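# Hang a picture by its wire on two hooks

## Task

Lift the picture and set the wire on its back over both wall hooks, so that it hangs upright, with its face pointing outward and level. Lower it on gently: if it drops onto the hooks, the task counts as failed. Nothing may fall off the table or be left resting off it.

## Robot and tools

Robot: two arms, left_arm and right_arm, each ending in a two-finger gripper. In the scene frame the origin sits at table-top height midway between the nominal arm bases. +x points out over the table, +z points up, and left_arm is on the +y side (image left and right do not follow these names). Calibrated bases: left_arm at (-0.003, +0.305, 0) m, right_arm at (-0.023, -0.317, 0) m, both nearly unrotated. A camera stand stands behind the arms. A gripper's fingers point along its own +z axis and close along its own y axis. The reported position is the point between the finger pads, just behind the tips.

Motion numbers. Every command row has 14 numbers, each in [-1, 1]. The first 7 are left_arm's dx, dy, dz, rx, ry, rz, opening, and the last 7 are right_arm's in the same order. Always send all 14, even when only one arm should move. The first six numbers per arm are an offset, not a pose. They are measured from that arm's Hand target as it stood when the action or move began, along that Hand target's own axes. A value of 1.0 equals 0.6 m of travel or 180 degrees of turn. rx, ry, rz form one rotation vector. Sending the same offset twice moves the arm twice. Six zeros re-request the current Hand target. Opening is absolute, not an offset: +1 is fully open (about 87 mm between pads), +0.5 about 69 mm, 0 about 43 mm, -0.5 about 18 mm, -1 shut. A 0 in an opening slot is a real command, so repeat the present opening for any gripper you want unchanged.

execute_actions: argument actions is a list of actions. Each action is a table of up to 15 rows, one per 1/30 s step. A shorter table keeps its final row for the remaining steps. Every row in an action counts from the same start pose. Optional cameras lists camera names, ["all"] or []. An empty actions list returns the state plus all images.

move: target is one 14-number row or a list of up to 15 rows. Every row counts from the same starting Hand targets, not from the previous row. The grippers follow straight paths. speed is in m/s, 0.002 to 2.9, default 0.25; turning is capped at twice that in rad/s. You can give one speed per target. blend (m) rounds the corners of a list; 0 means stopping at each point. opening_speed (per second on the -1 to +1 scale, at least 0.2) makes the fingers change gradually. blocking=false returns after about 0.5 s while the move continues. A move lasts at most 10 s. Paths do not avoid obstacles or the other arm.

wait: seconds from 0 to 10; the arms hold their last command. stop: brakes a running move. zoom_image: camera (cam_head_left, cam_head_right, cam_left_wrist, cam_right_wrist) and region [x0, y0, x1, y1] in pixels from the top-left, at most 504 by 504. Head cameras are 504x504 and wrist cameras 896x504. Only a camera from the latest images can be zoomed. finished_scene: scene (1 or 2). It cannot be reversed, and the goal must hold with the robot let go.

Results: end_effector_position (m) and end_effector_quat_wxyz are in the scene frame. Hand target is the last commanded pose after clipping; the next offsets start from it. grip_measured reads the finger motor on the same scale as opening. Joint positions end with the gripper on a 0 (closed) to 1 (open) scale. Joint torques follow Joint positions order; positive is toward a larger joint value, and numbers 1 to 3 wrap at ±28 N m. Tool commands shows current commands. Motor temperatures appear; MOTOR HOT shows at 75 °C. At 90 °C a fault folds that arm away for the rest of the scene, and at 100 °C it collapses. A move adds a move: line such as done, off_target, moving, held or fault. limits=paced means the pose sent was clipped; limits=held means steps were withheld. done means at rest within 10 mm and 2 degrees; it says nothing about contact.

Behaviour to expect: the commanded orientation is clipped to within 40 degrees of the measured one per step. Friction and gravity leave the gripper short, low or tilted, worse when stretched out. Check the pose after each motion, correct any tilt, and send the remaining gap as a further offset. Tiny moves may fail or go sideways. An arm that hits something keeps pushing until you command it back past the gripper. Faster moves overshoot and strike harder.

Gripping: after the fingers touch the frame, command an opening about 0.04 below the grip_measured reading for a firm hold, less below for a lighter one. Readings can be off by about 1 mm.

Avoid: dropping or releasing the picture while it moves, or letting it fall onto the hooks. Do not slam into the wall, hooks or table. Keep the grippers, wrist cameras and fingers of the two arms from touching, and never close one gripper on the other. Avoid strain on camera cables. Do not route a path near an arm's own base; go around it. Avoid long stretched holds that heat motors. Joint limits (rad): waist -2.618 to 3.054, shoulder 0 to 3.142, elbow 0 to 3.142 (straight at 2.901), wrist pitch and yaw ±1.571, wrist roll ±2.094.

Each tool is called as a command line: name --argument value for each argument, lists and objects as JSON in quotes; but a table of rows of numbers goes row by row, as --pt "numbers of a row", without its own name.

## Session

execute_actions --actions '[]'

zoom_image --camera "cam_head_left" --region '[180, 100, 430, 270]'

zoom_image --camera "cam_head_right" --region '[180, 100, 430, 270]'

Scene clock: 0.00 s.
left_arm: end_effector_position=(+0.3052, +0.1382, +0.0928) grip_measured=+1.000 end_effector_quat_wxyz=(+0.426, +0.073, +0.886, -0.168) | right_arm: end_effector_position=(+0.3092, -0.1689, +0.0740) grip_measured=+0.967 end_effector_quat_wxyz=(+0.368, -0.077, +0.922, +0.088)
Joint positions: left_arm=[-0.464 1.248 0.627 0.002 -0.006 -0.296 1] | right_arm=[0.411 1.434 0.812 -0.176 0.08 0.233 0.984]
Joint velocities: within noise
Joint torques (N m): no reading
Motor temperatures (°C): left_arm=[16 26 27 25 18 20 22] | right_arm=[20 21 22 24 19 17 20]
Heat: left arm: 27 °C; right arm: 24 °C.
Hand target: left_arm +0.3060, +0.1378, +0.0957; +0.428, +0.073, +0.885, -0.168 | right_arm +0.3119, -0.1676, +0.0797; +0.375, -0.076, +0.920, +0.090
Tool commands: left_gripper/opening=+1.0 right_gripper/opening=+1.0

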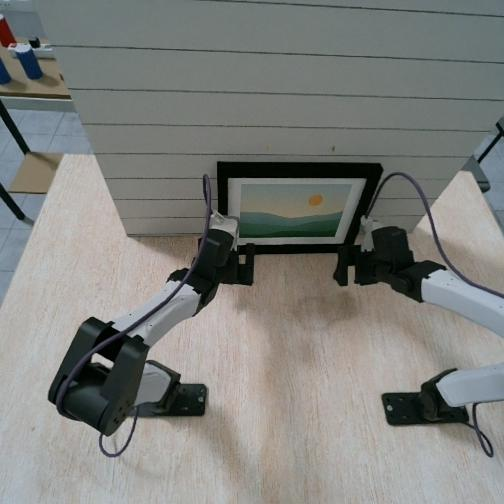

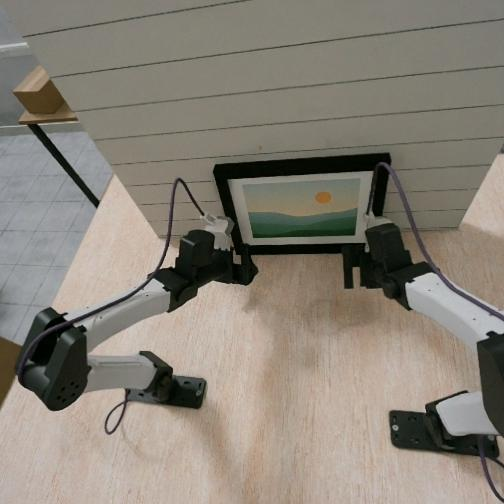

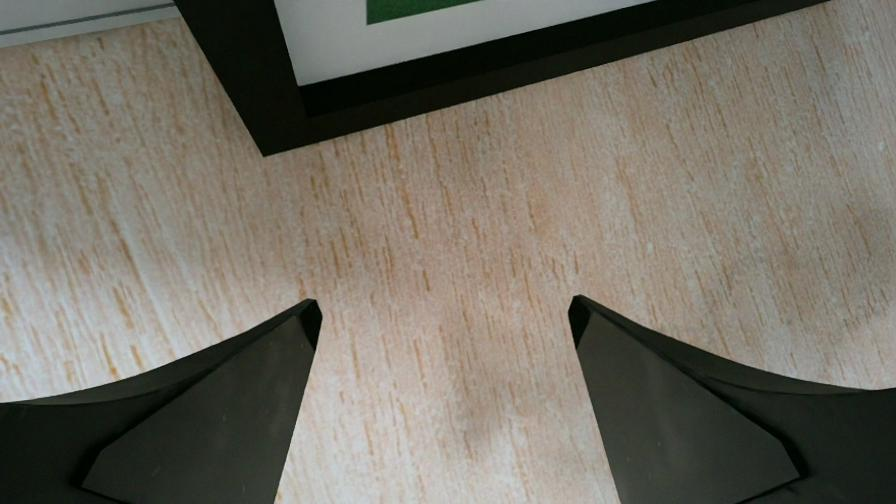

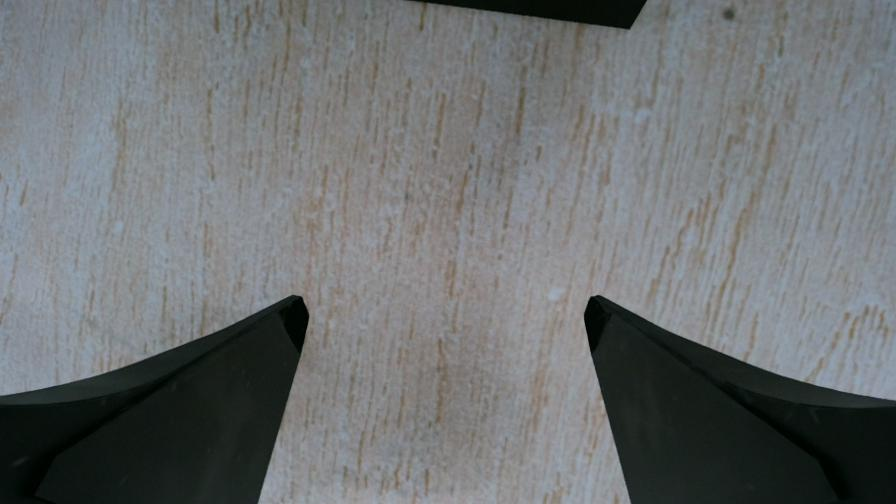

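Scaled by 2.016 from the camera's 504x504 image, which has a finer 720x720 frame.

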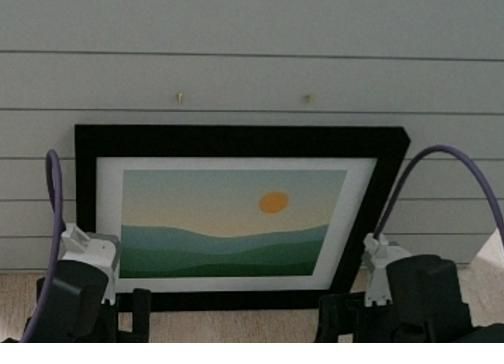

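Scaled by 2.016 from the camera's 504x504 image, which has a finer 720x720 frame.

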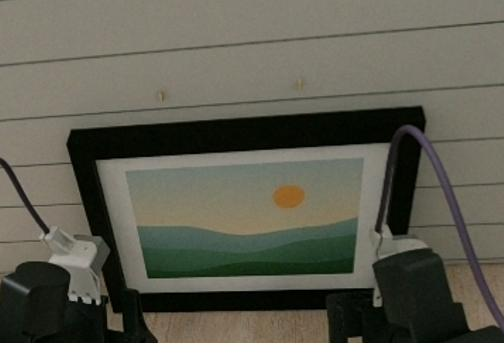

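move --target '[-0.161,0.025,-0.092,-0.111,-0.211,0.044,1,-0.158,-0.041,-0.133,0.077,-0.2525,-0.0065,1]' --cameras '["cam_left_wrist","cam_right_wrist"]'

Scene clock: 3.43 s.
left_arm: end_effector_position=(+0.3303, +0.1733, +0.2039) grip_measured=+1.000 end_effector_quat_wxyz=(+0.708, -0.002, +0.706, -0.005) | right_arm: end_effector_position=(+0.3308, -0.2033, +0.2011) grip_measured=+0.967 end_effector_quat_wxyz=(+0.705, +0.000, +0.709, +0.002)
Joint positions: left_arm=[-0.691 1.106 0.436 0.674 -0.686 -0.008 1] | right_arm=[0.544 1.139 0.453 0.679 0.561 0.007 0.984]
Joint torques (N m): left_arm=[-0.43 -2.03 7.01 1.9 -0.25 0.1] | right_arm=[0.87 -2.78 5.72 1.92 0.13 0.04]
Heat: left arm: 27 °C; right arm: 25 °C.
Hand target: left_arm +0.3298, +0.1731, +0.1997; +0.708, +0.000, +0.706, +0.000 | right_arm +0.3302, -0.2025, +0.1998; +0.707, +0.000, +0.707, +0.000
Off the commanded pose: left_arm 0.004 m, 1 deg | right_arm 0.002 m, 0 deg.
move: done
Images, in order (width x height): cam_left_wrist 896x504, cam_right_wrist 896x504.

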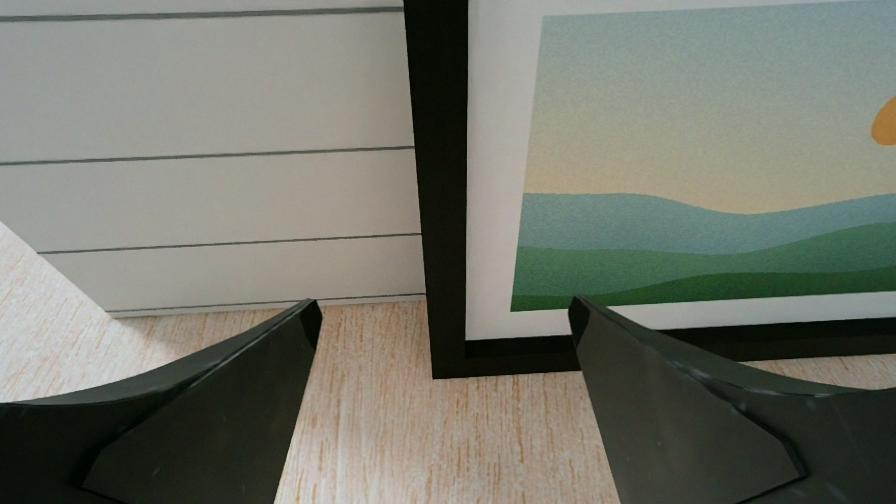

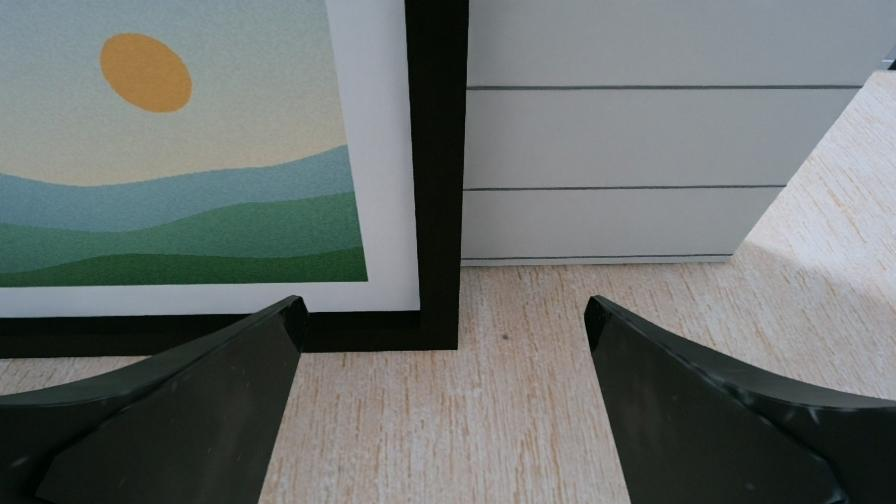

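move --target '[0,0.003,0.135,0,0,0,1,0,0.005,0.135,0,0,0,1]' --speed 0.12 --cameras '["cam_left_wrist","cam_right_wrist"]'

Scene clock: 5.00 s.
left_arm: end_effector_position=(+0.4045, +0.1782, +0.1918) grip_measured=+1.000 end_effector_quat_wxyz=(+0.700, -0.001, +0.714, +0.005) | right_arm: end_effector_position=(+0.4040, -0.2026, +0.1874) grip_measured=+0.967 end_effector_quat_wxyz=(+0.695, +0.000, +0.719, -0.008)
Joint positions: left_arm=[-0.504 1.418 0.61 0.785 -0.512 -0.006 1] | right_arm=[0.412 1.471 0.65 0.782 0.443 0.005 0.984]
Joint torques (N m): left_arm=[0.55 -4.52 9.87 1.99 -0.02 0.08] | right_arm=[-0.09 -5.39 8.39 1.96 -0.11 0.07]
Heat: left arm: 27 °C; right arm: 25 °C.
Hand target: left_arm +0.4107, +0.1749, +0.1997; +0.708, +0.000, +0.707, +0.000 | right_arm +0.4111, -0.1995, +0.1996; +0.707, +0.000, +0.707, +0.000
Off the commanded pose: left_arm 0.011 m, 1 deg | right_arm 0.015 m, 2 deg.
move: off_target (left_arm, right_arm)
Images, in order (width x height): cam_left_wrist 896x504, cam_right_wrist 896x504.

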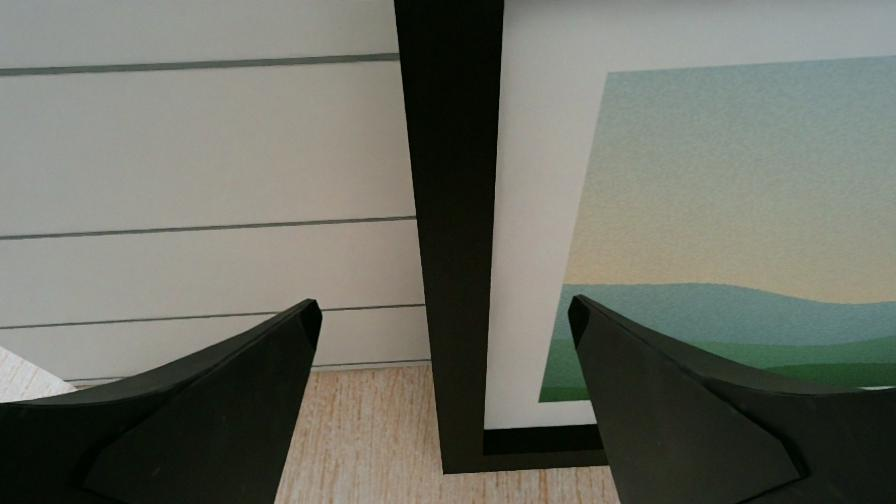

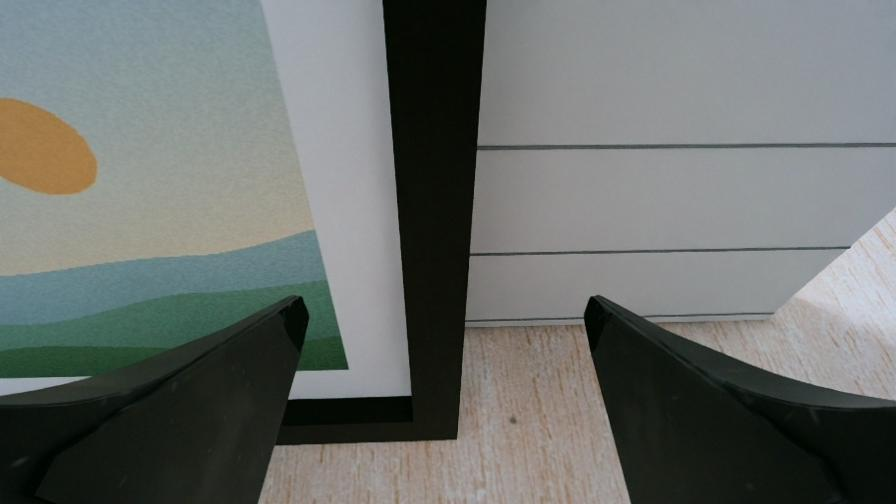

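move --target '[0,-0.006,0.045,0,0,0,1,0,0.004,0.052,0,0,0,1]' --speed 0.06 --cameras '["cam_left_wrist","cam_right_wrist"]'

Scene clock: 6.13 s.
left_arm: end_effector_position=(+0.4312, +0.1740, +0.1927) grip_measured=+1.000 end_effector_quat_wxyz=(+0.700, -0.002, +0.714, +0.004) | right_arm: end_effector_position=(+0.4350, -0.1994, +0.1879) grip_measured=+0.967 end_effector_quat_wxyz=(+0.695, +0.000, +0.719, -0.007)
Joint positions: left_arm=[-0.472 1.52 0.702 0.796 -0.48 -0.006 1] | right_arm=[0.379 1.585 0.761 0.787 0.409 0.005 0.984]
Joint torques (N m): left_arm=[0.62 -5.53 9.83 1.97 -0.01 0.1] | right_arm=[-0.17 -6.52 8.4 1.97 -0.11 0.08]
Heat: left arm: 28 °C; right arm: 25 °C.
Hand target: left_arm +0.4378, +0.1713, +0.1998; +0.708, +0.000, +0.707, +0.000 | right_arm +0.4424, -0.1972, +0.1998; +0.707, +0.000, +0.707, +0.000
Off the commanded pose: left_arm 0.010 m, 1 deg | right_arm 0.014 m, 2 deg.
move: off_target (right_arm)
Images, in order (width x height): cam_left_wrist 896x504, cam_right_wrist 896x504.

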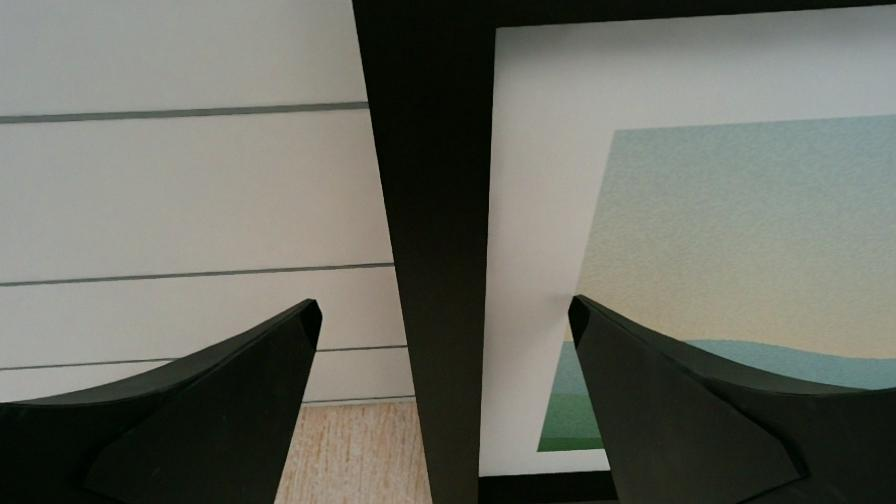

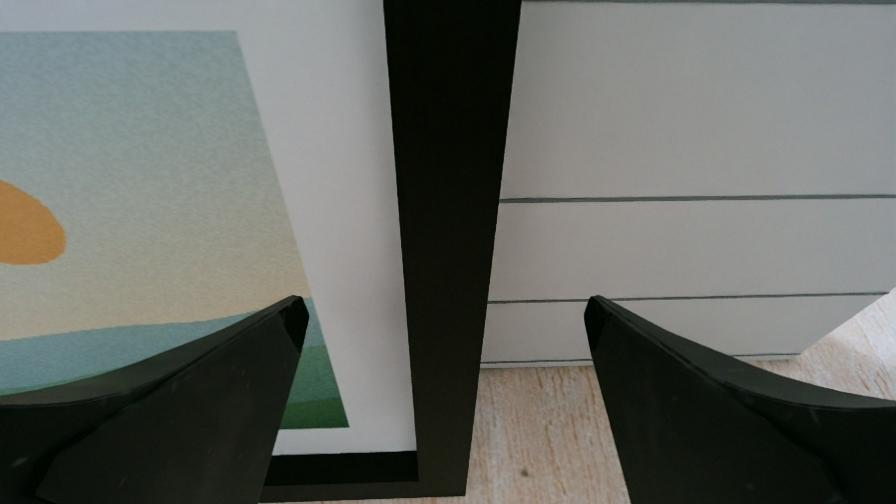

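move --target '[0,0,0,0,0,0,1,0,0,0.013,0,0,0,1]' --speed 0.04

move --target '[0,0,0,0,0,0,-0.25,0,0,0,0,0,0,-0.25]' --opening_speed 0.8

move --target '[0,0,0,0,0,0,-0.5,0,0,0,0,0,0,-0.5]' --opening_speed 0.3 --cameras '["cam_left_wrist","cam_right_wrist"]'

Scene clock: 7.13 s.
left_arm: end_effector_position=(+0.4312, +0.1739, +0.1927) grip_measured=+1.000 end_effector_quat_wxyz=(+0.700, -0.001, +0.714, +0.004) | right_arm: end_effector_position=(+0.4428, -0.1992, +0.1883) grip_measured=+0.967 end_effector_quat_wxyz=(+0.695, +0.000, +0.719, -0.007)
Joint positions: left_arm=[-0.472 1.52 0.702 0.796 -0.479 -0.006 1] | right_arm=[0.37 1.611 0.788 0.787 0.399 0.005 0.984]
Joint torques (N m): left_arm=[0.61 -5.56 9.85 1.99 0 0.11] | right_arm=[-0.16 -6.68 8.5 1.96 -0.09 0.08]
Heat: left arm: 28 °C; right arm: 25 °C.
Hand target: left_arm +0.4378, +0.1712, +0.1998; +0.708, +0.000, +0.707, +0.000 | right_arm +0.4502, -0.1972, +0.1997; +0.707, +0.000, +0.707, +0.000
Off the commanded pose: left_arm 0.010 m, 1 deg | right_arm 0.014 m, 2 deg.
move: off_target (right_arm)

Scene clock: 8.93 s.
left_arm: end_effector_position=(+0.4312, +0.1739, +0.1927) grip_measured=-0.250 end_effector_quat_wxyz=(+0.700, -0.001, +0.714, +0.004) | right_arm: end_effector_position=(+0.4428, -0.1991, +0.1883) grip_measured=-0.250 end_effector_quat_wxyz=(+0.695, +0.000, +0.719, -0.007)
Joint positions: left_arm=[-0.472 1.52 0.702 0.796 -0.479 -0.006 0.375] | right_arm=[0.37 1.611 0.788 0.787 0.399 0.005 0.375]
Joint torques (N m): left_arm=[0.68 -5.49 9.83 1.99 0.01 0.1] | right_arm=[-0.16 -6.64 8.36 1.94 -0.11 0.07]
Heat: left arm: 28 °C; right arm: 26 °C.
Hand target: left_arm +0.4378, +0.1712, +0.1998; +0.708, +0.000, +0.707, +0.000 | right_arm +0.4502, -0.1973, +0.1997; +0.707, +0.000, +0.707, +0.000
Off the commanded pose: left_arm 0.010 m, 1 deg | right_arm 0.014 m, 2 deg.
move: off_target (right_arm)

Scene clock: 9.97 s.
left_arm: end_effector_position=(+0.4313, +0.1740, +0.1927) grip_measured=-0.337 end_effector_quat_wxyz=(+0.700, -0.002, +0.714, +0.004) | right_arm: end_effector_position=(+0.4428, -0.1991, +0.1883) grip_measured=-0.373 end_effector_quat_wxyz=(+0.695, +0.000, +0.719, -0.007)
Joint positions: left_arm=[-0.472 1.52 0.702 0.796 -0.479 -0.006 0.332] | right_arm=[0.37 1.611 0.788 0.787 0.399 0.004 0.313]
Joint torques (N m): left_arm=[0.64 -5.57 9.81 1.99 0 0.1] | right_arm=[-0.24 -6.67 8.38 1.96 -0.1 0.08]
Heat: left arm: 28 °C; right arm: 26 °C.
Hand target: left_arm +0.4378, +0.1713, +0.1997; +0.708, +0.000, +0.707, +0.000 | right_arm +0.4502, -0.1973, +0.1997; +0.707, +0.000, +0.707, +0.000
Off the commanded pose: left_arm 0.010 m, 1 deg | right_arm 0.014 m, 2 deg.
move: off_target (right_arm)
Images, in order (width x height): cam_left_wrist 896x504, cam_right_wrist 896x504.

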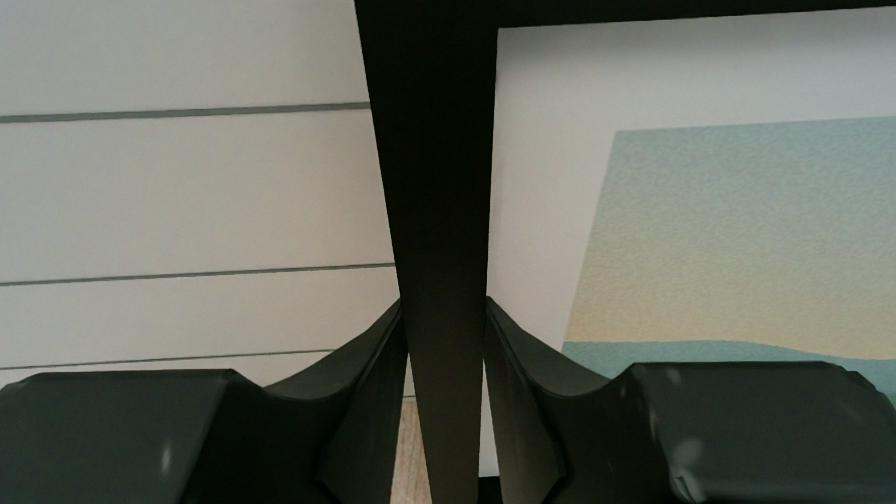

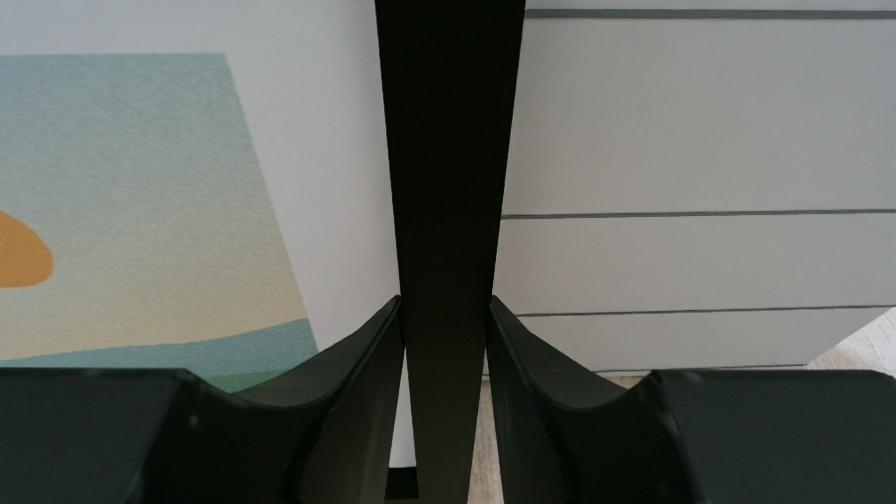

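move --pt "-0.04 0 -0.076 0 -0.01 0 -0.5 -0.04 0 -0.076 0 -0.01 0 -0.5" --pt "-0.362 0.008 -0.076 0 -0.085 0 -0.5 -0.35 0.012 -0.076 0 -0.085 0 -0.5" --speed 0.13 --blend 0.015 --cameras '["all"]'

Scene clock: 13.13 s.
left_arm: end_effector_position=(+0.3962, +0.1791, +0.3682) grip_measured=-0.336 end_effector_quat_wxyz=(+0.757, +0.001, +0.654, +0.020) | right_arm: end_effector_position=(+0.4098, -0.1941, +0.3604) grip_measured=-0.371 end_effector_quat_wxyz=(+0.756, -0.002, +0.655, -0.010)
Joint positions: left_arm=[-0.54 1.228 1.024 0.377 -0.558 0.12 0.332] | right_arm=[0.439 1.33 1.07 0.419 0.464 -0.087 0.315]
Joint torques (N m): left_arm=[-0.17 -7.23 13.05 2.33 0.32 0.38] | right_arm=[1.52 -8.17 11.12 2.26 -0.05 -0.31]
Heat: left arm: 29 °C; right arm: 27 °C.
Hand target: left_arm +0.3919, +0.1762, +0.4169; +0.795, +0.000, +0.606, +0.000 | right_arm +0.4045, -0.1900, +0.4098; +0.795, +0.000, +0.606, +0.000
Off the commanded pose: left_arm 0.049 m, 7 deg | right_arm 0.050 m, 7 deg.
move: off_target (left_arm, right_arm)

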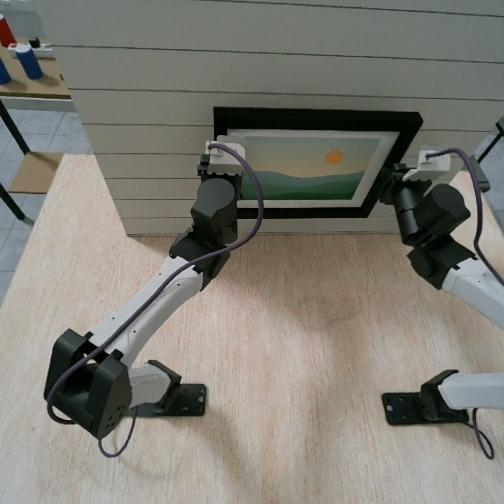

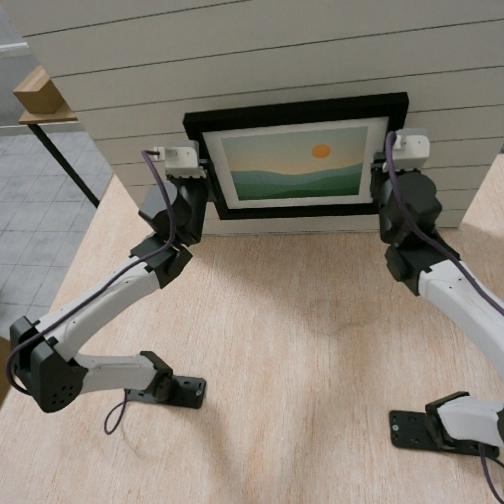

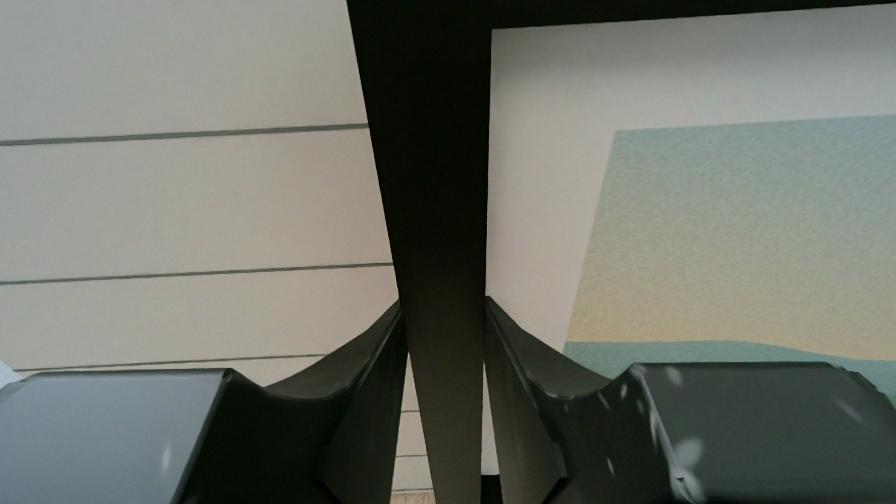

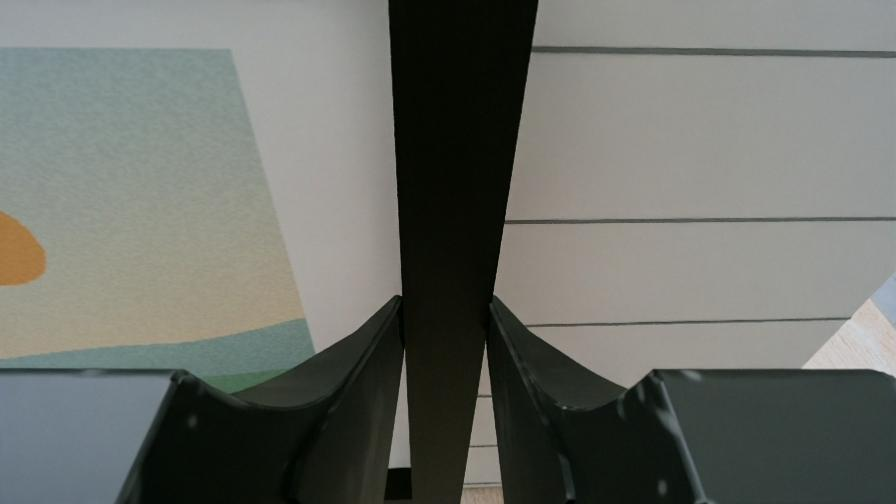

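move --pt "0.022 0.002 0.08 0 0 0 -0.5 0.016 0.002 0.081 0 0 0 -0.5" --pt "0.031 0.003 0.112 0 0 0 -0.5 0.025 0.003 0.113 0 0 0 -0.5" --speed '[0.08,0.04]' --blend 0.01

Scene clock: 15.07 s.
left_arm: end_effector_position=(+0.4420, +0.1848, +0.3670) grip_measured=-0.335 end_effector_quat_wxyz=(+0.746, +0.001, +0.665, +0.023) | right_arm: end_effector_position=(+0.4539, -0.1930, +0.3616) grip_measured=-0.369 end_effector_quat_wxyz=(+0.743, -0.002, +0.670, -0.018)
Joint positions: left_arm=[-0.445 1.378 1.162 0.346 -0.469 0.091 0.333] | right_arm=[0.387 1.49 1.25 0.354 0.426 -0.074 0.316]
Joint torques (N m): left_arm=[1.89 -2.65 15.32 2.97 0.57 0.32] | right_arm=[-0.96 -3.85 13.24 2.99 -0.43 -0.25]
Motor temperatures (°C): left_arm=[16 27 30 30 18 20 22] | right_arm=[20 22 24 28 19 17 20]
Heat: left arm: 30 °C; right arm: 28 °C.
Hand target: left_arm +0.4615, +0.1781, +0.4168; +0.795, +0.000, +0.606, +0.000 | right_arm +0.4738, -0.1883, +0.4134; +0.795, +0.000, +0.606, +0.000
Off the commanded pose: left_arm 0.054 m, 9 deg | right_arm 0.056 m, 10 deg.
move: off_target (left_arm, right_arm)

move --target '[0.108,0,-0.0455,0,0.025,0,-0.5,0.108,0,-0.0455,0,0.025,0,-0.5]' --speed 0.06

move --target '[0.032,0,-0.009,0,0.01,0,-0.5,0.032,0,-0.009,0,0.01,0,-0.5]' --speed 0.04

Scene clock: 17.13 s.
left_arm: end_effector_position=(+0.4420, +0.1845, +0.3649) grip_measured=-0.338 end_effector_quat_wxyz=(+0.779, -0.012, +0.627, +0.008) | right_arm: end_effector_position=(+0.4535, -0.1930, +0.3570) grip_measured=-0.372 end_effector_quat_wxyz=(+0.774, +0.009, +0.633, -0.007)
Joint positions: left_arm=[-0.443 1.381 1.051 0.572 -0.46 0.1 0.331] | right_arm=[0.387 1.494 1.136 0.576 0.422 -0.086 0.314]
Joint torques (N m): left_arm=[1.03 -2.74 7.41 1.85 0.35 -0.09] | right_arm=[-0.55 -3.25 6.53 1.9 -0.31 0.19]
Heat: left arm: 30 °C; right arm: 28 °C.
Hand target: left_arm +0.4524, +0.1779, +0.3470; +0.771, +0.000, +0.637, +0.000 | right_arm +0.4646, -0.1883, +0.3435; +0.771, +0.000, +0.637, +0.000
Off the commanded pose: left_arm 0.022 m, 2 deg | right_arm 0.018 m, 1 deg.
move: off_target (left_arm, right_arm)

Scene clock: 17.97 s.
left_arm: end_effector_position=(+0.4423, +0.1844, +0.3466) grip_measured=-0.338 end_effector_quat_wxyz=(+0.773, -0.010, +0.634, +0.010) | right_arm: end_effector_position=(+0.4538, -0.1925, +0.3389) grip_measured=-0.372 end_effector_quat_wxyz=(+0.767, +0.007, +0.642, -0.008)
Joint positions: left_arm=[-0.442 1.387 1.004 0.603 -0.46 0.095 0.331] | right_arm=[0.387 1.502 1.093 0.604 0.421 -0.081 0.314]
Joint torques (N m): left_arm=[0.81 -3.25 7.46 1.65 0.28 -0.18] | right_arm=[-0.28 -3.79 6.35 1.79 -0.25 0.27]
Heat: left arm: 30 °C; right arm: 28 °C.
Hand target: left_arm +0.4508, +0.1780, +0.3271; +0.761, +0.000, +0.649, +0.000 | right_arm +0.4630, -0.1883, +0.3238; +0.761, +0.000, +0.649, +0.000
Off the commanded pose: left_arm 0.022 m, 3 deg | right_arm 0.018 m, 2 deg.
move: off_target (left_arm, right_arm)

move --target '[0.032,0,-0.005,0,0.005,0,-0.5,0.027,0,-0.005,0,0.005,0,-0.5]' --speed 0.05

move --target '[0.022,0,-0.003,0,0.005,0,-0.5,0.02,0,-0.003,0,0.005,0,-0.5]' --speed 0.04

move --target '[0.018,0,-0.003,0,0,0,-0.5,0.018,0,-0.003,0,0,0,-0.5]' --speed 0.04

move --target '[0.016,0,-0.003,0,0,0,-0.5,0.016,0,-0.003,0,0,0,-0.5]' --speed 0.04

Scene clock: 19.20 s.
left_arm: end_effector_position=(+0.4425, +0.1843, +0.3286) grip_measured=-0.338 end_effector_quat_wxyz=(+0.769, -0.010, +0.639, +0.009) | right_arm: end_effector_position=(+0.4543, -0.1920, +0.3215) grip_measured=-0.372 end_effector_quat_wxyz=(+0.762, +0.006, +0.648, -0.008)
Joint positions: left_arm=[-0.442 1.398 0.952 0.653 -0.46 0.089 0.331] | right_arm=[0.387 1.514 1.051 0.639 0.421 -0.073 0.314]
Joint torques (N m): left_arm=[0.79 -3.08 7.5 1.69 0.27 -0.19] | right_arm=[-0.43 -3.97 6.48 1.78 -0.26 0.23]
Heat: left arm: 30 °C; right arm: 29 °C.
Hand target: left_arm +0.4508, +0.1779, +0.3077; +0.756, +0.000, +0.655, +0.000 | right_arm +0.4626, -0.1882, +0.3071; +0.755, +0.000, +0.655, +0.000
Off the commanded pose: left_arm 0.023 m, 3 deg | right_arm 0.017 m, 2 deg.
move: off_target (left_arm, right_arm)

Scene clock: 20.00 s.
left_arm: end_effector_position=(+0.4428, +0.1842, +0.3175) grip_measured=-0.338 end_effector_quat_wxyz=(+0.767, -0.010, +0.642, +0.009) | right_arm: end_effector_position=(+0.4545, -0.1920, +0.3112) grip_measured=-0.372 end_effector_quat_wxyz=(+0.759, +0.007, +0.651, -0.008)
Joint positions: left_arm=[-0.442 1.407 0.923 0.682 -0.461 0.084 0.331] | right_arm=[0.387 1.522 1.027 0.662 0.423 -0.069 0.314]
Joint torques (N m): left_arm=[0.83 -2.97 7.41 1.61 0.27 -0.22] | right_arm=[-0.39 -4.05 6.37 1.73 -0.26 0.27]
Heat: left arm: 30 °C; right arm: 29 °C.
Hand target: left_arm +0.4509, +0.1779, +0.2942; +0.750, +0.000, +0.661, +0.000 | right_arm +0.4624, -0.1883, +0.2951; +0.750, +0.000, +0.661, +0.000
Off the commanded pose: left_arm 0.025 m, 3 deg | right_arm 0.018 m, 2 deg.
move: off_target (left_arm, right_arm)

Scene clock: 20.87 s.
left_arm: end_effector_position=(+0.4430, +0.1840, +0.3046) grip_measured=-0.338 end_effector_quat_wxyz=(+0.765, -0.011, +0.644, +0.008) | right_arm: end_effector_position=(+0.4548, -0.1919, +0.2987) grip_measured=-0.372 end_effector_quat_wxyz=(+0.758, +0.008, +0.653, -0.007)
Joint positions: left_arm=[-0.442 1.421 0.888 0.723 -0.462 0.079 0.331] | right_arm=[0.387 1.536 0.992 0.707 0.424 -0.065 0.314]
Joint torques (N m): left_arm=[0.8 -3.07 7.49 1.66 0.29 -0.16] | right_arm=[-0.34 -4.22 6.41 1.75 -0.25 0.22]
Heat: left arm: 30 °C; right arm: 29 °C.
Hand target: left_arm +0.4505, +0.1779, +0.2835; +0.751, +0.000, +0.661, +0.000 | right_arm +0.4620, -0.1883, +0.2841; +0.750, +0.000, +0.661, +0.000
Off the commanded pose: left_arm 0.023 m, 3 deg | right_arm 0.017 m, 2 deg.
move: off_target (left_arm, right_arm)

Scene clock: 21.70 s.
left_arm: end_effector_position=(+0.4432, +0.1840, +0.2931) grip_measured=-0.338 end_effector_quat_wxyz=(+0.763, -0.011, +0.646, +0.009) | right_arm: end_effector_position=(+0.4551, -0.1917, +0.2872) grip_measured=-0.372 end_effector_quat_wxyz=(+0.756, +0.008, +0.654, -0.007)
Joint positions: left_arm=[-0.442 1.435 0.857 0.765 -0.463 0.078 0.331] | right_arm=[0.387 1.551 0.962 0.748 0.424 -0.063 0.314]
Joint torques (N m): left_arm=[0.72 -3.33 7.47 1.65 0.28 -0.14] | right_arm=[-0.31 -4.6 6.43 1.77 -0.27 0.21]
Heat: left arm: 30 °C; right arm: 29 °C.
Hand target: left_arm +0.4499, +0.1779, +0.2737; +0.751, +0.000, +0.661, +0.000 | right_arm +0.4615, -0.1882, +0.2744; +0.750, +0.000, +0.661, +0.000
Off the commanded pose: left_arm 0.021 m, 3 deg | right_arm 0.015 m, 2 deg.
move: off_target (left_arm, right_arm)

move --target '[0.014,0,-0.002,0,0,0,-0.5,0.014,0,-0.002,0,0,0,-0.5]' --speed 0.04

move --target '[0.014,0,-0.002,0,0,0,-0.5,0.014,0,-0.002,0,0,0,-0.5]' --speed 0.04

move --target '[0.014,0,-0.002,0,0,0,-0.5,0.014,0,-0.002,0,0,0,-0.5]' --speed 0.04 --cameras '["all"]'

Scene clock: 22.90 s.
left_arm: end_effector_position=(+0.4434, +0.1839, +0.2852) grip_measured=-0.338 end_effector_quat_wxyz=(+0.764, -0.012, +0.645, +0.008) | right_arm: end_effector_position=(+0.4553, -0.1916, +0.2789) grip_measured=-0.372 end_effector_quat_wxyz=(+0.757, +0.008, +0.653, -0.007)
Joint positions: left_arm=[-0.442 1.448 0.833 0.803 -0.463 0.078 0.331] | right_arm=[0.387 1.564 0.939 0.786 0.424 -0.063 0.314]
Joint torques (N m): left_arm=[0.72 -3.3 7.35 1.7 0.27 -0.15] | right_arm=[-0.31 -4.66 6.45 1.73 -0.24 0.2]
Heat: left arm: 30 °C; right arm: 29 °C.
Hand target: left_arm +0.4498, +0.1779, +0.2652; +0.751, +0.000, +0.661, +0.000 | right_arm +0.4613, -0.1882, +0.2659; +0.750, +0.000, +0.661, +0.000
Off the commanded pose: left_arm 0.022 m, 3 deg | right_arm 0.015 m, 2 deg.
move: off_target (left_arm, right_arm)

Scene clock: 23.77 s.
left_arm: end_effector_position=(+0.4435, +0.1838, +0.2761) grip_measured=-0.338 end_effector_quat_wxyz=(+0.763, -0.011, +0.646, +0.009) | right_arm: end_effector_position=(+0.4555, -0.1916, +0.2699) grip_measured=-0.372 end_effector_quat_wxyz=(+0.757, +0.009, +0.654, -0.006)
Joint positions: left_arm=[-0.442 1.463 0.808 0.842 -0.463 0.078 0.331] | right_arm=[0.387 1.58 0.916 0.824 0.424 -0.061 0.314]
Joint torques (N m): left_arm=[0.64 -3.34 7.35 1.69 0.27 -0.14] | right_arm=[-0.25 -4.77 6.43 1.72 -0.25 0.2]
Heat: left arm: 30 °C; right arm: 29 °C.
Hand target: left_arm +0.4496, +0.1778, +0.2567; +0.751, +0.000, +0.661, +0.000 | right_arm +0.4612, -0.1882, +0.2575; +0.750, +0.000, +0.661, +0.000
Off the commanded pose: left_arm 0.021 m, 3 deg | right_arm 0.014 m, 2 deg.
move: off_target (left_arm, right_arm)

Scene clock: 24.63 s.
left_arm: end_effector_position=(+0.4437, +0.1838, +0.2684) grip_measured=-0.338 end_effector_quat_wxyz=(+0.764, -0.012, +0.645, +0.008) | right_arm: end_effector_position=(+0.4556, -0.1915, +0.2622) grip_measured=-0.372 end_effector_quat_wxyz=(+0.758, +0.009, +0.653, -0.006)
Joint positions: left_arm=[-0.442 1.48 0.786 0.883 -0.463 0.078 0.331] | right_arm=[0.387 1.595 0.895 0.864 0.424 -0.061 0.314]
Joint torques (N m): left_arm=[0.69 -3.45 7.27 1.67 0.27 -0.14] | right_arm=[-0.21 -4.81 6.28 1.69 -0.25 0.22]
Heat: left arm: 30 °C; right arm: 29 °C.
Hand target: left_arm +0.4496, +0.1779, +0.2483; +0.751, +0.000, +0.661, +0.000 | right_arm +0.4610, -0.1882, +0.2489; +0.750, +0.000, +0.661, +0.000
Off the commanded pose: left_arm 0.022 m, 3 deg | right_arm 0.015 m, 2 deg.
move: off_target (left_arm, right_arm)

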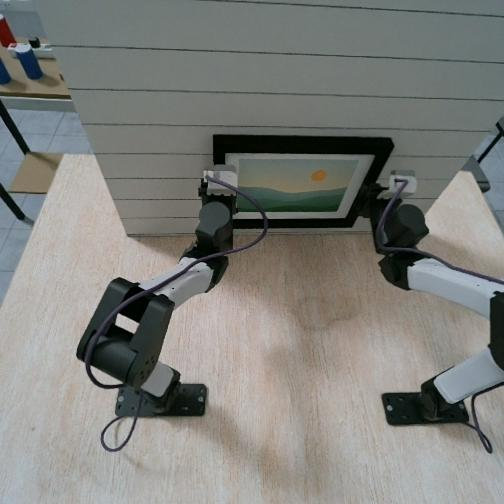

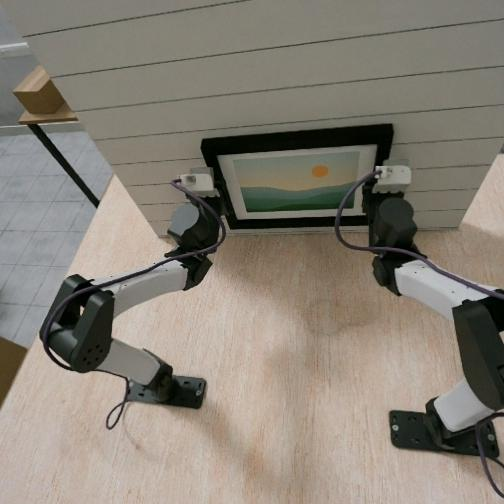

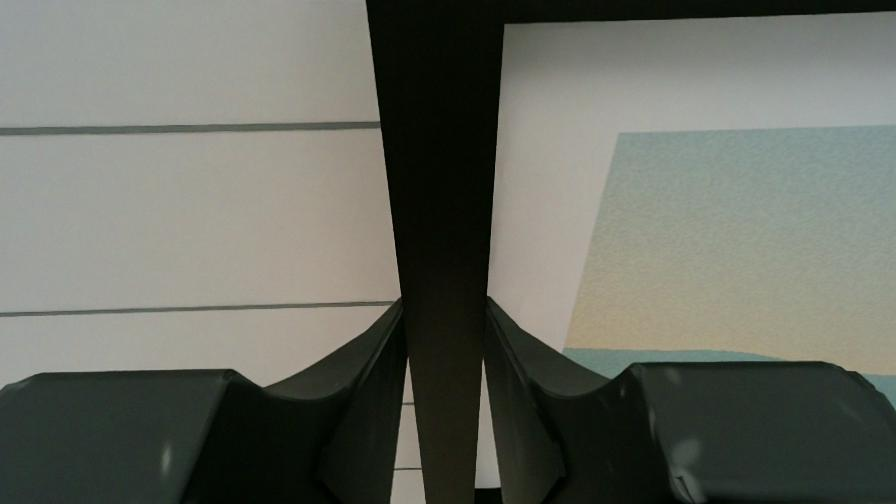

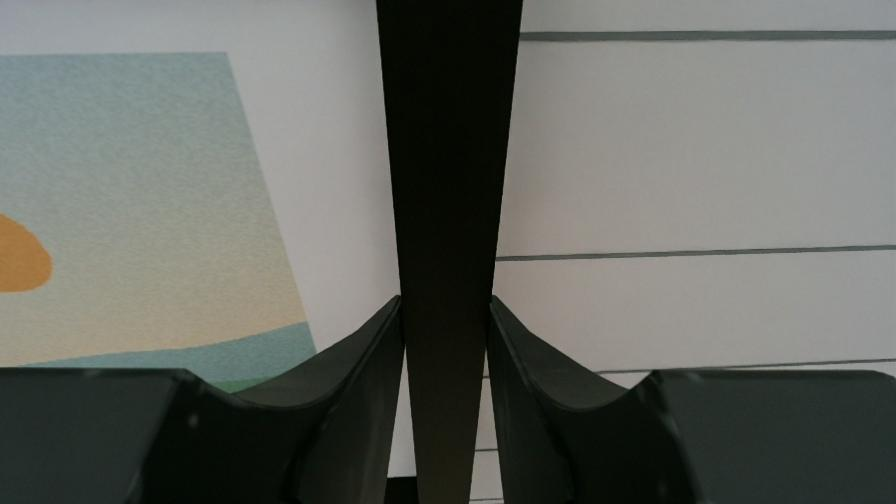

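move --target '[0.012,0,-0.002,0,0,0,-0.5,0.012,0,-0.002,0,0,0,-0.5]' --speed 0.04

move --target '[0.012,0,-0.002,0,0,0,-0.5,0.012,0,-0.002,0,0,0,-0.5]' --speed 0.04 --cameras '["all"]'

zoom_image --camera "cam_head_left" --region '[180, 100, 430, 250]'

zoom_image --camera "cam_head_right" --region '[180, 100, 430, 250]'

Scene clock: 26.10 s.
left_arm: end_effector_position=(+0.4437, +0.1840, +0.2680) grip_measured=-0.338 end_effector_quat_wxyz=(+0.771, -0.014, +0.637, +0.007) | right_arm: end_effector_position=(+0.4556, -0.1918, +0.2615) grip_measured=-0.372 end_effector_quat_wxyz=(+0.764, +0.011, +0.645, -0.006)
Joint positions: left_arm=[-0.442 1.492 0.771 0.933 -0.463 0.083 0.331] | right_arm=[0.387 1.606 0.88 0.912 0.424 -0.068 0.314]
Joint torques (N m): left_arm=[0.55 -3.34 6.57 1.52 0.26 -0.2] | right_arm=[-0.24 -4.77 5.72 1.56 -0.26 0.26]
Heat: left arm: 30 °C; right arm: 29 °C.
Hand target: left_arm +0.4492, +0.1779, +0.2409; +0.751, +0.000, +0.661, +0.000 | right_arm +0.4607, -0.1882, +0.2416; +0.750, +0.000, +0.661, +0.000
Off the commanded pose: left_arm 0.028 m, 4 deg | right_arm 0.021 m, 3 deg.
move: off_target (left_arm, right_arm)

Scene clock: 26.97 s.
left_arm: end_effector_position=(+0.4436, +0.1839, +0.2677) grip_measured=-0.338 end_effector_quat_wxyz=(+0.778, -0.016, +0.629, +0.005) | right_arm: end_effector_position=(+0.4555, -0.1918, +0.2609) grip_measured=-0.372 end_effector_quat_wxyz=(+0.771, +0.011, +0.637, -0.005)
Joint positions: left_arm=[-0.442 1.505 0.757 0.983 -0.461 0.088 0.331] | right_arm=[0.387 1.618 0.866 0.96 0.422 -0.076 0.314]
Joint torques (N m): left_arm=[0.53 -3.34 5.9 1.37 0.23 -0.25] | right_arm=[-0.17 -4.66 5.29 1.37 -0.24 0.32]
Heat: left arm: 30 °C; right arm: 29 °C.
Hand target: left_arm +0.4490, +0.1778, +0.2338; +0.751, +0.000, +0.661, -0.001 | right_arm +0.4605, -0.1882, +0.2344; +0.750, +0.000, +0.661, +0.000
Off the commanded pose: left_arm 0.035 m, 5 deg | right_arm 0.027 m, 4 deg.
move: off_target (left_arm, right_arm)

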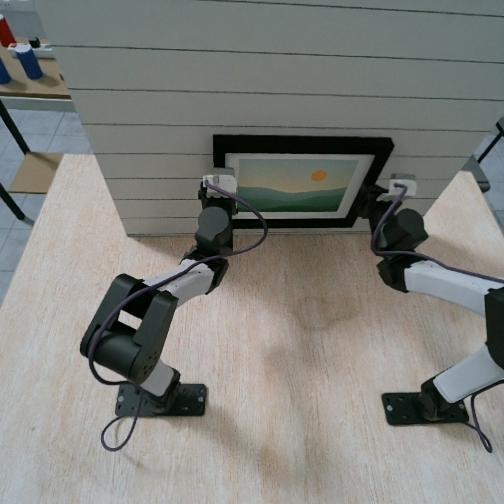

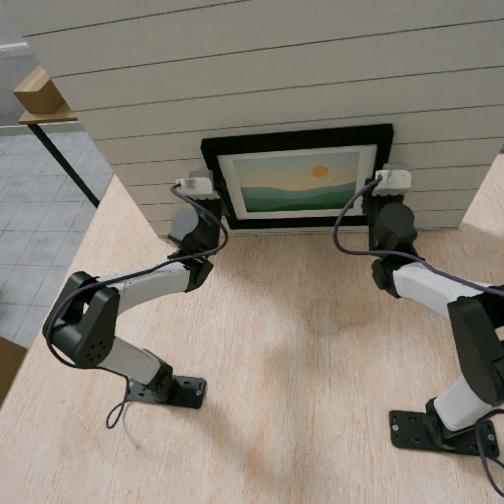

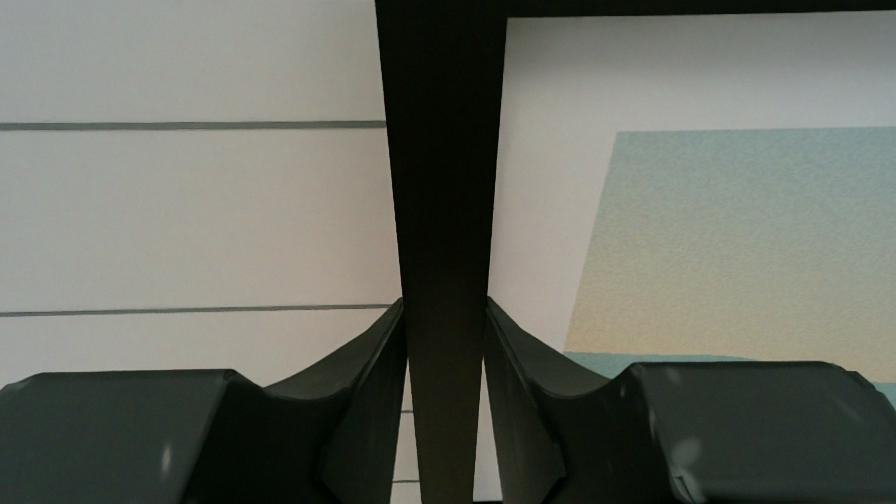

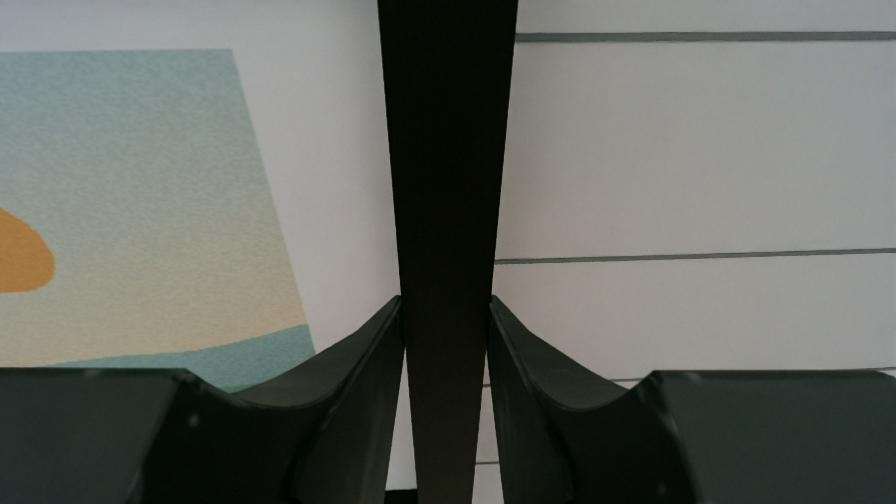

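Scaled by 2.016 from the camera's 504x504 image, which has a finer 720x720 frame.

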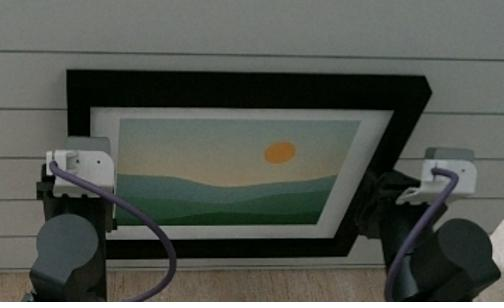

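Scaled by 2.016 from the camera's 504x504 image, which has a finer 720x720 frame.

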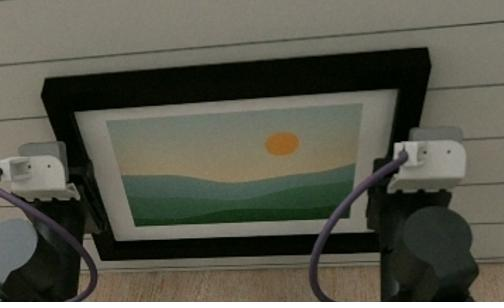

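move --pt "-0.04 0 -0.015 0 0 0 -0.5 -0.037 0 -0.015 0 0 0 -0.5" --pt "-0.035 0 -0.055 0 0 0 -0.5 -0.032 0 -0.055 0 0 0 -0.5" --speed 0.04

move --target '[0.003,0,-0.025,0,0,0,-0.5,0.003,0,-0.025,0,0,0,-0.5]' --speed 0.04 --cameras '["cam_head_left","cam_head_right"]'

Scene clock: 29.30 s.
left_arm: end_effector_position=(+0.4156, +0.1810, +0.2102) grip_measured=-0.335 end_effector_quat_wxyz=(+0.712, +0.004, +0.702, +0.013) | right_arm: end_effector_position=(+0.4261, -0.1891, +0.2041) grip_measured=-0.370 end_effector_quat_wxyz=(+0.707, -0.008, +0.707, -0.008)
Joint positions: left_arm=[-0.483 1.426 0.661 0.78 -0.494 0.03 0.332] | right_arm=[0.419 1.543 0.755 0.787 0.437 -0.022 0.315]
Joint torques (N m): left_arm=[-0.65 -10.59 8.81 2.46 -0.08 0.34] | right_arm=[1.01 -11.73 7.38 2.47 0.12 -0.22]
Heat: left arm: 31 °C; right arm: 29 °C.
Hand target: left_arm +0.4136, +0.1780, +0.2502; +0.751, +0.000, +0.661, +0.000 | right_arm +0.4253, -0.1882, +0.2493; +0.750, +0.000, +0.661, +0.000
Off the commanded pose: left_arm 0.040 m, 7 deg | right_arm 0.045 m, 7 deg.
move: off_target (left_arm, right_arm)

Scene clock: 30.10 s.
left_arm: end_effector_position=(+0.4010, +0.1806, +0.2071) grip_measured=-0.335 end_effector_quat_wxyz=(+0.711, +0.004, +0.703, +0.012) | right_arm: end_effector_position=(+0.4114, -0.1894, +0.2004) grip_measured=-0.370 end_effector_quat_wxyz=(+0.704, -0.009, +0.710, -0.009)
Joint positions: left_arm=[-0.509 1.379 0.611 0.78 -0.52 0.03 0.332] | right_arm=[0.44 1.498 0.703 0.787 0.46 -0.022 0.315]
Joint torques (N m): left_arm=[-0.72 -9.98 8.58 2.51 -0.09 0.38] | right_arm=[1.02 -11.12 7.06 2.57 0.11 -0.24]
Heat: left arm: 31 °C; right arm: 29 °C.
Hand target: left_arm +0.3989, +0.1779, +0.2465; +0.751, +0.000, +0.661, +0.000 | right_arm +0.4107, -0.1882, +0.2456; +0.750, +0.000, +0.661, +0.000
Off the commanded pose: left_arm 0.040 m, 7 deg | right_arm 0.045 m, 8 deg.
move: off_target (left_arm, right_arm)
Images, in order (width x height): cam_head_left 504x504, cam_head_right 504x504.

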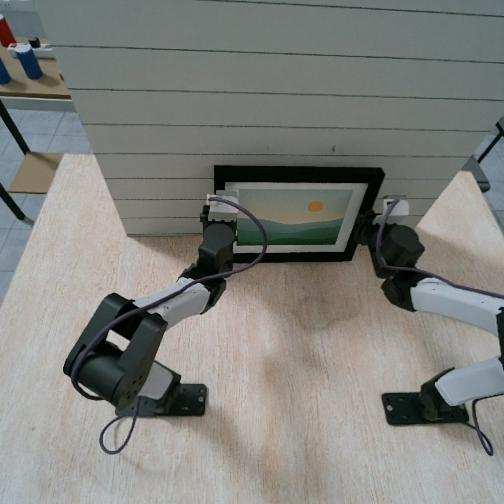

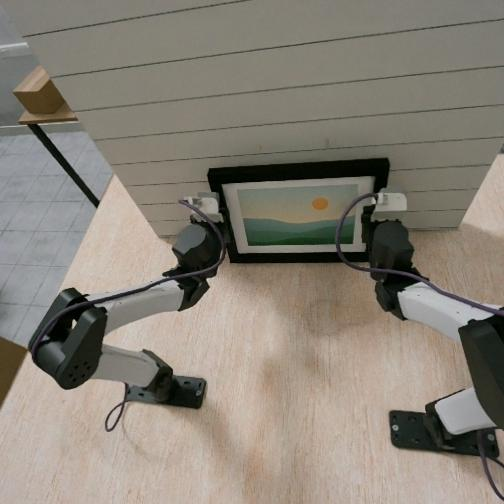

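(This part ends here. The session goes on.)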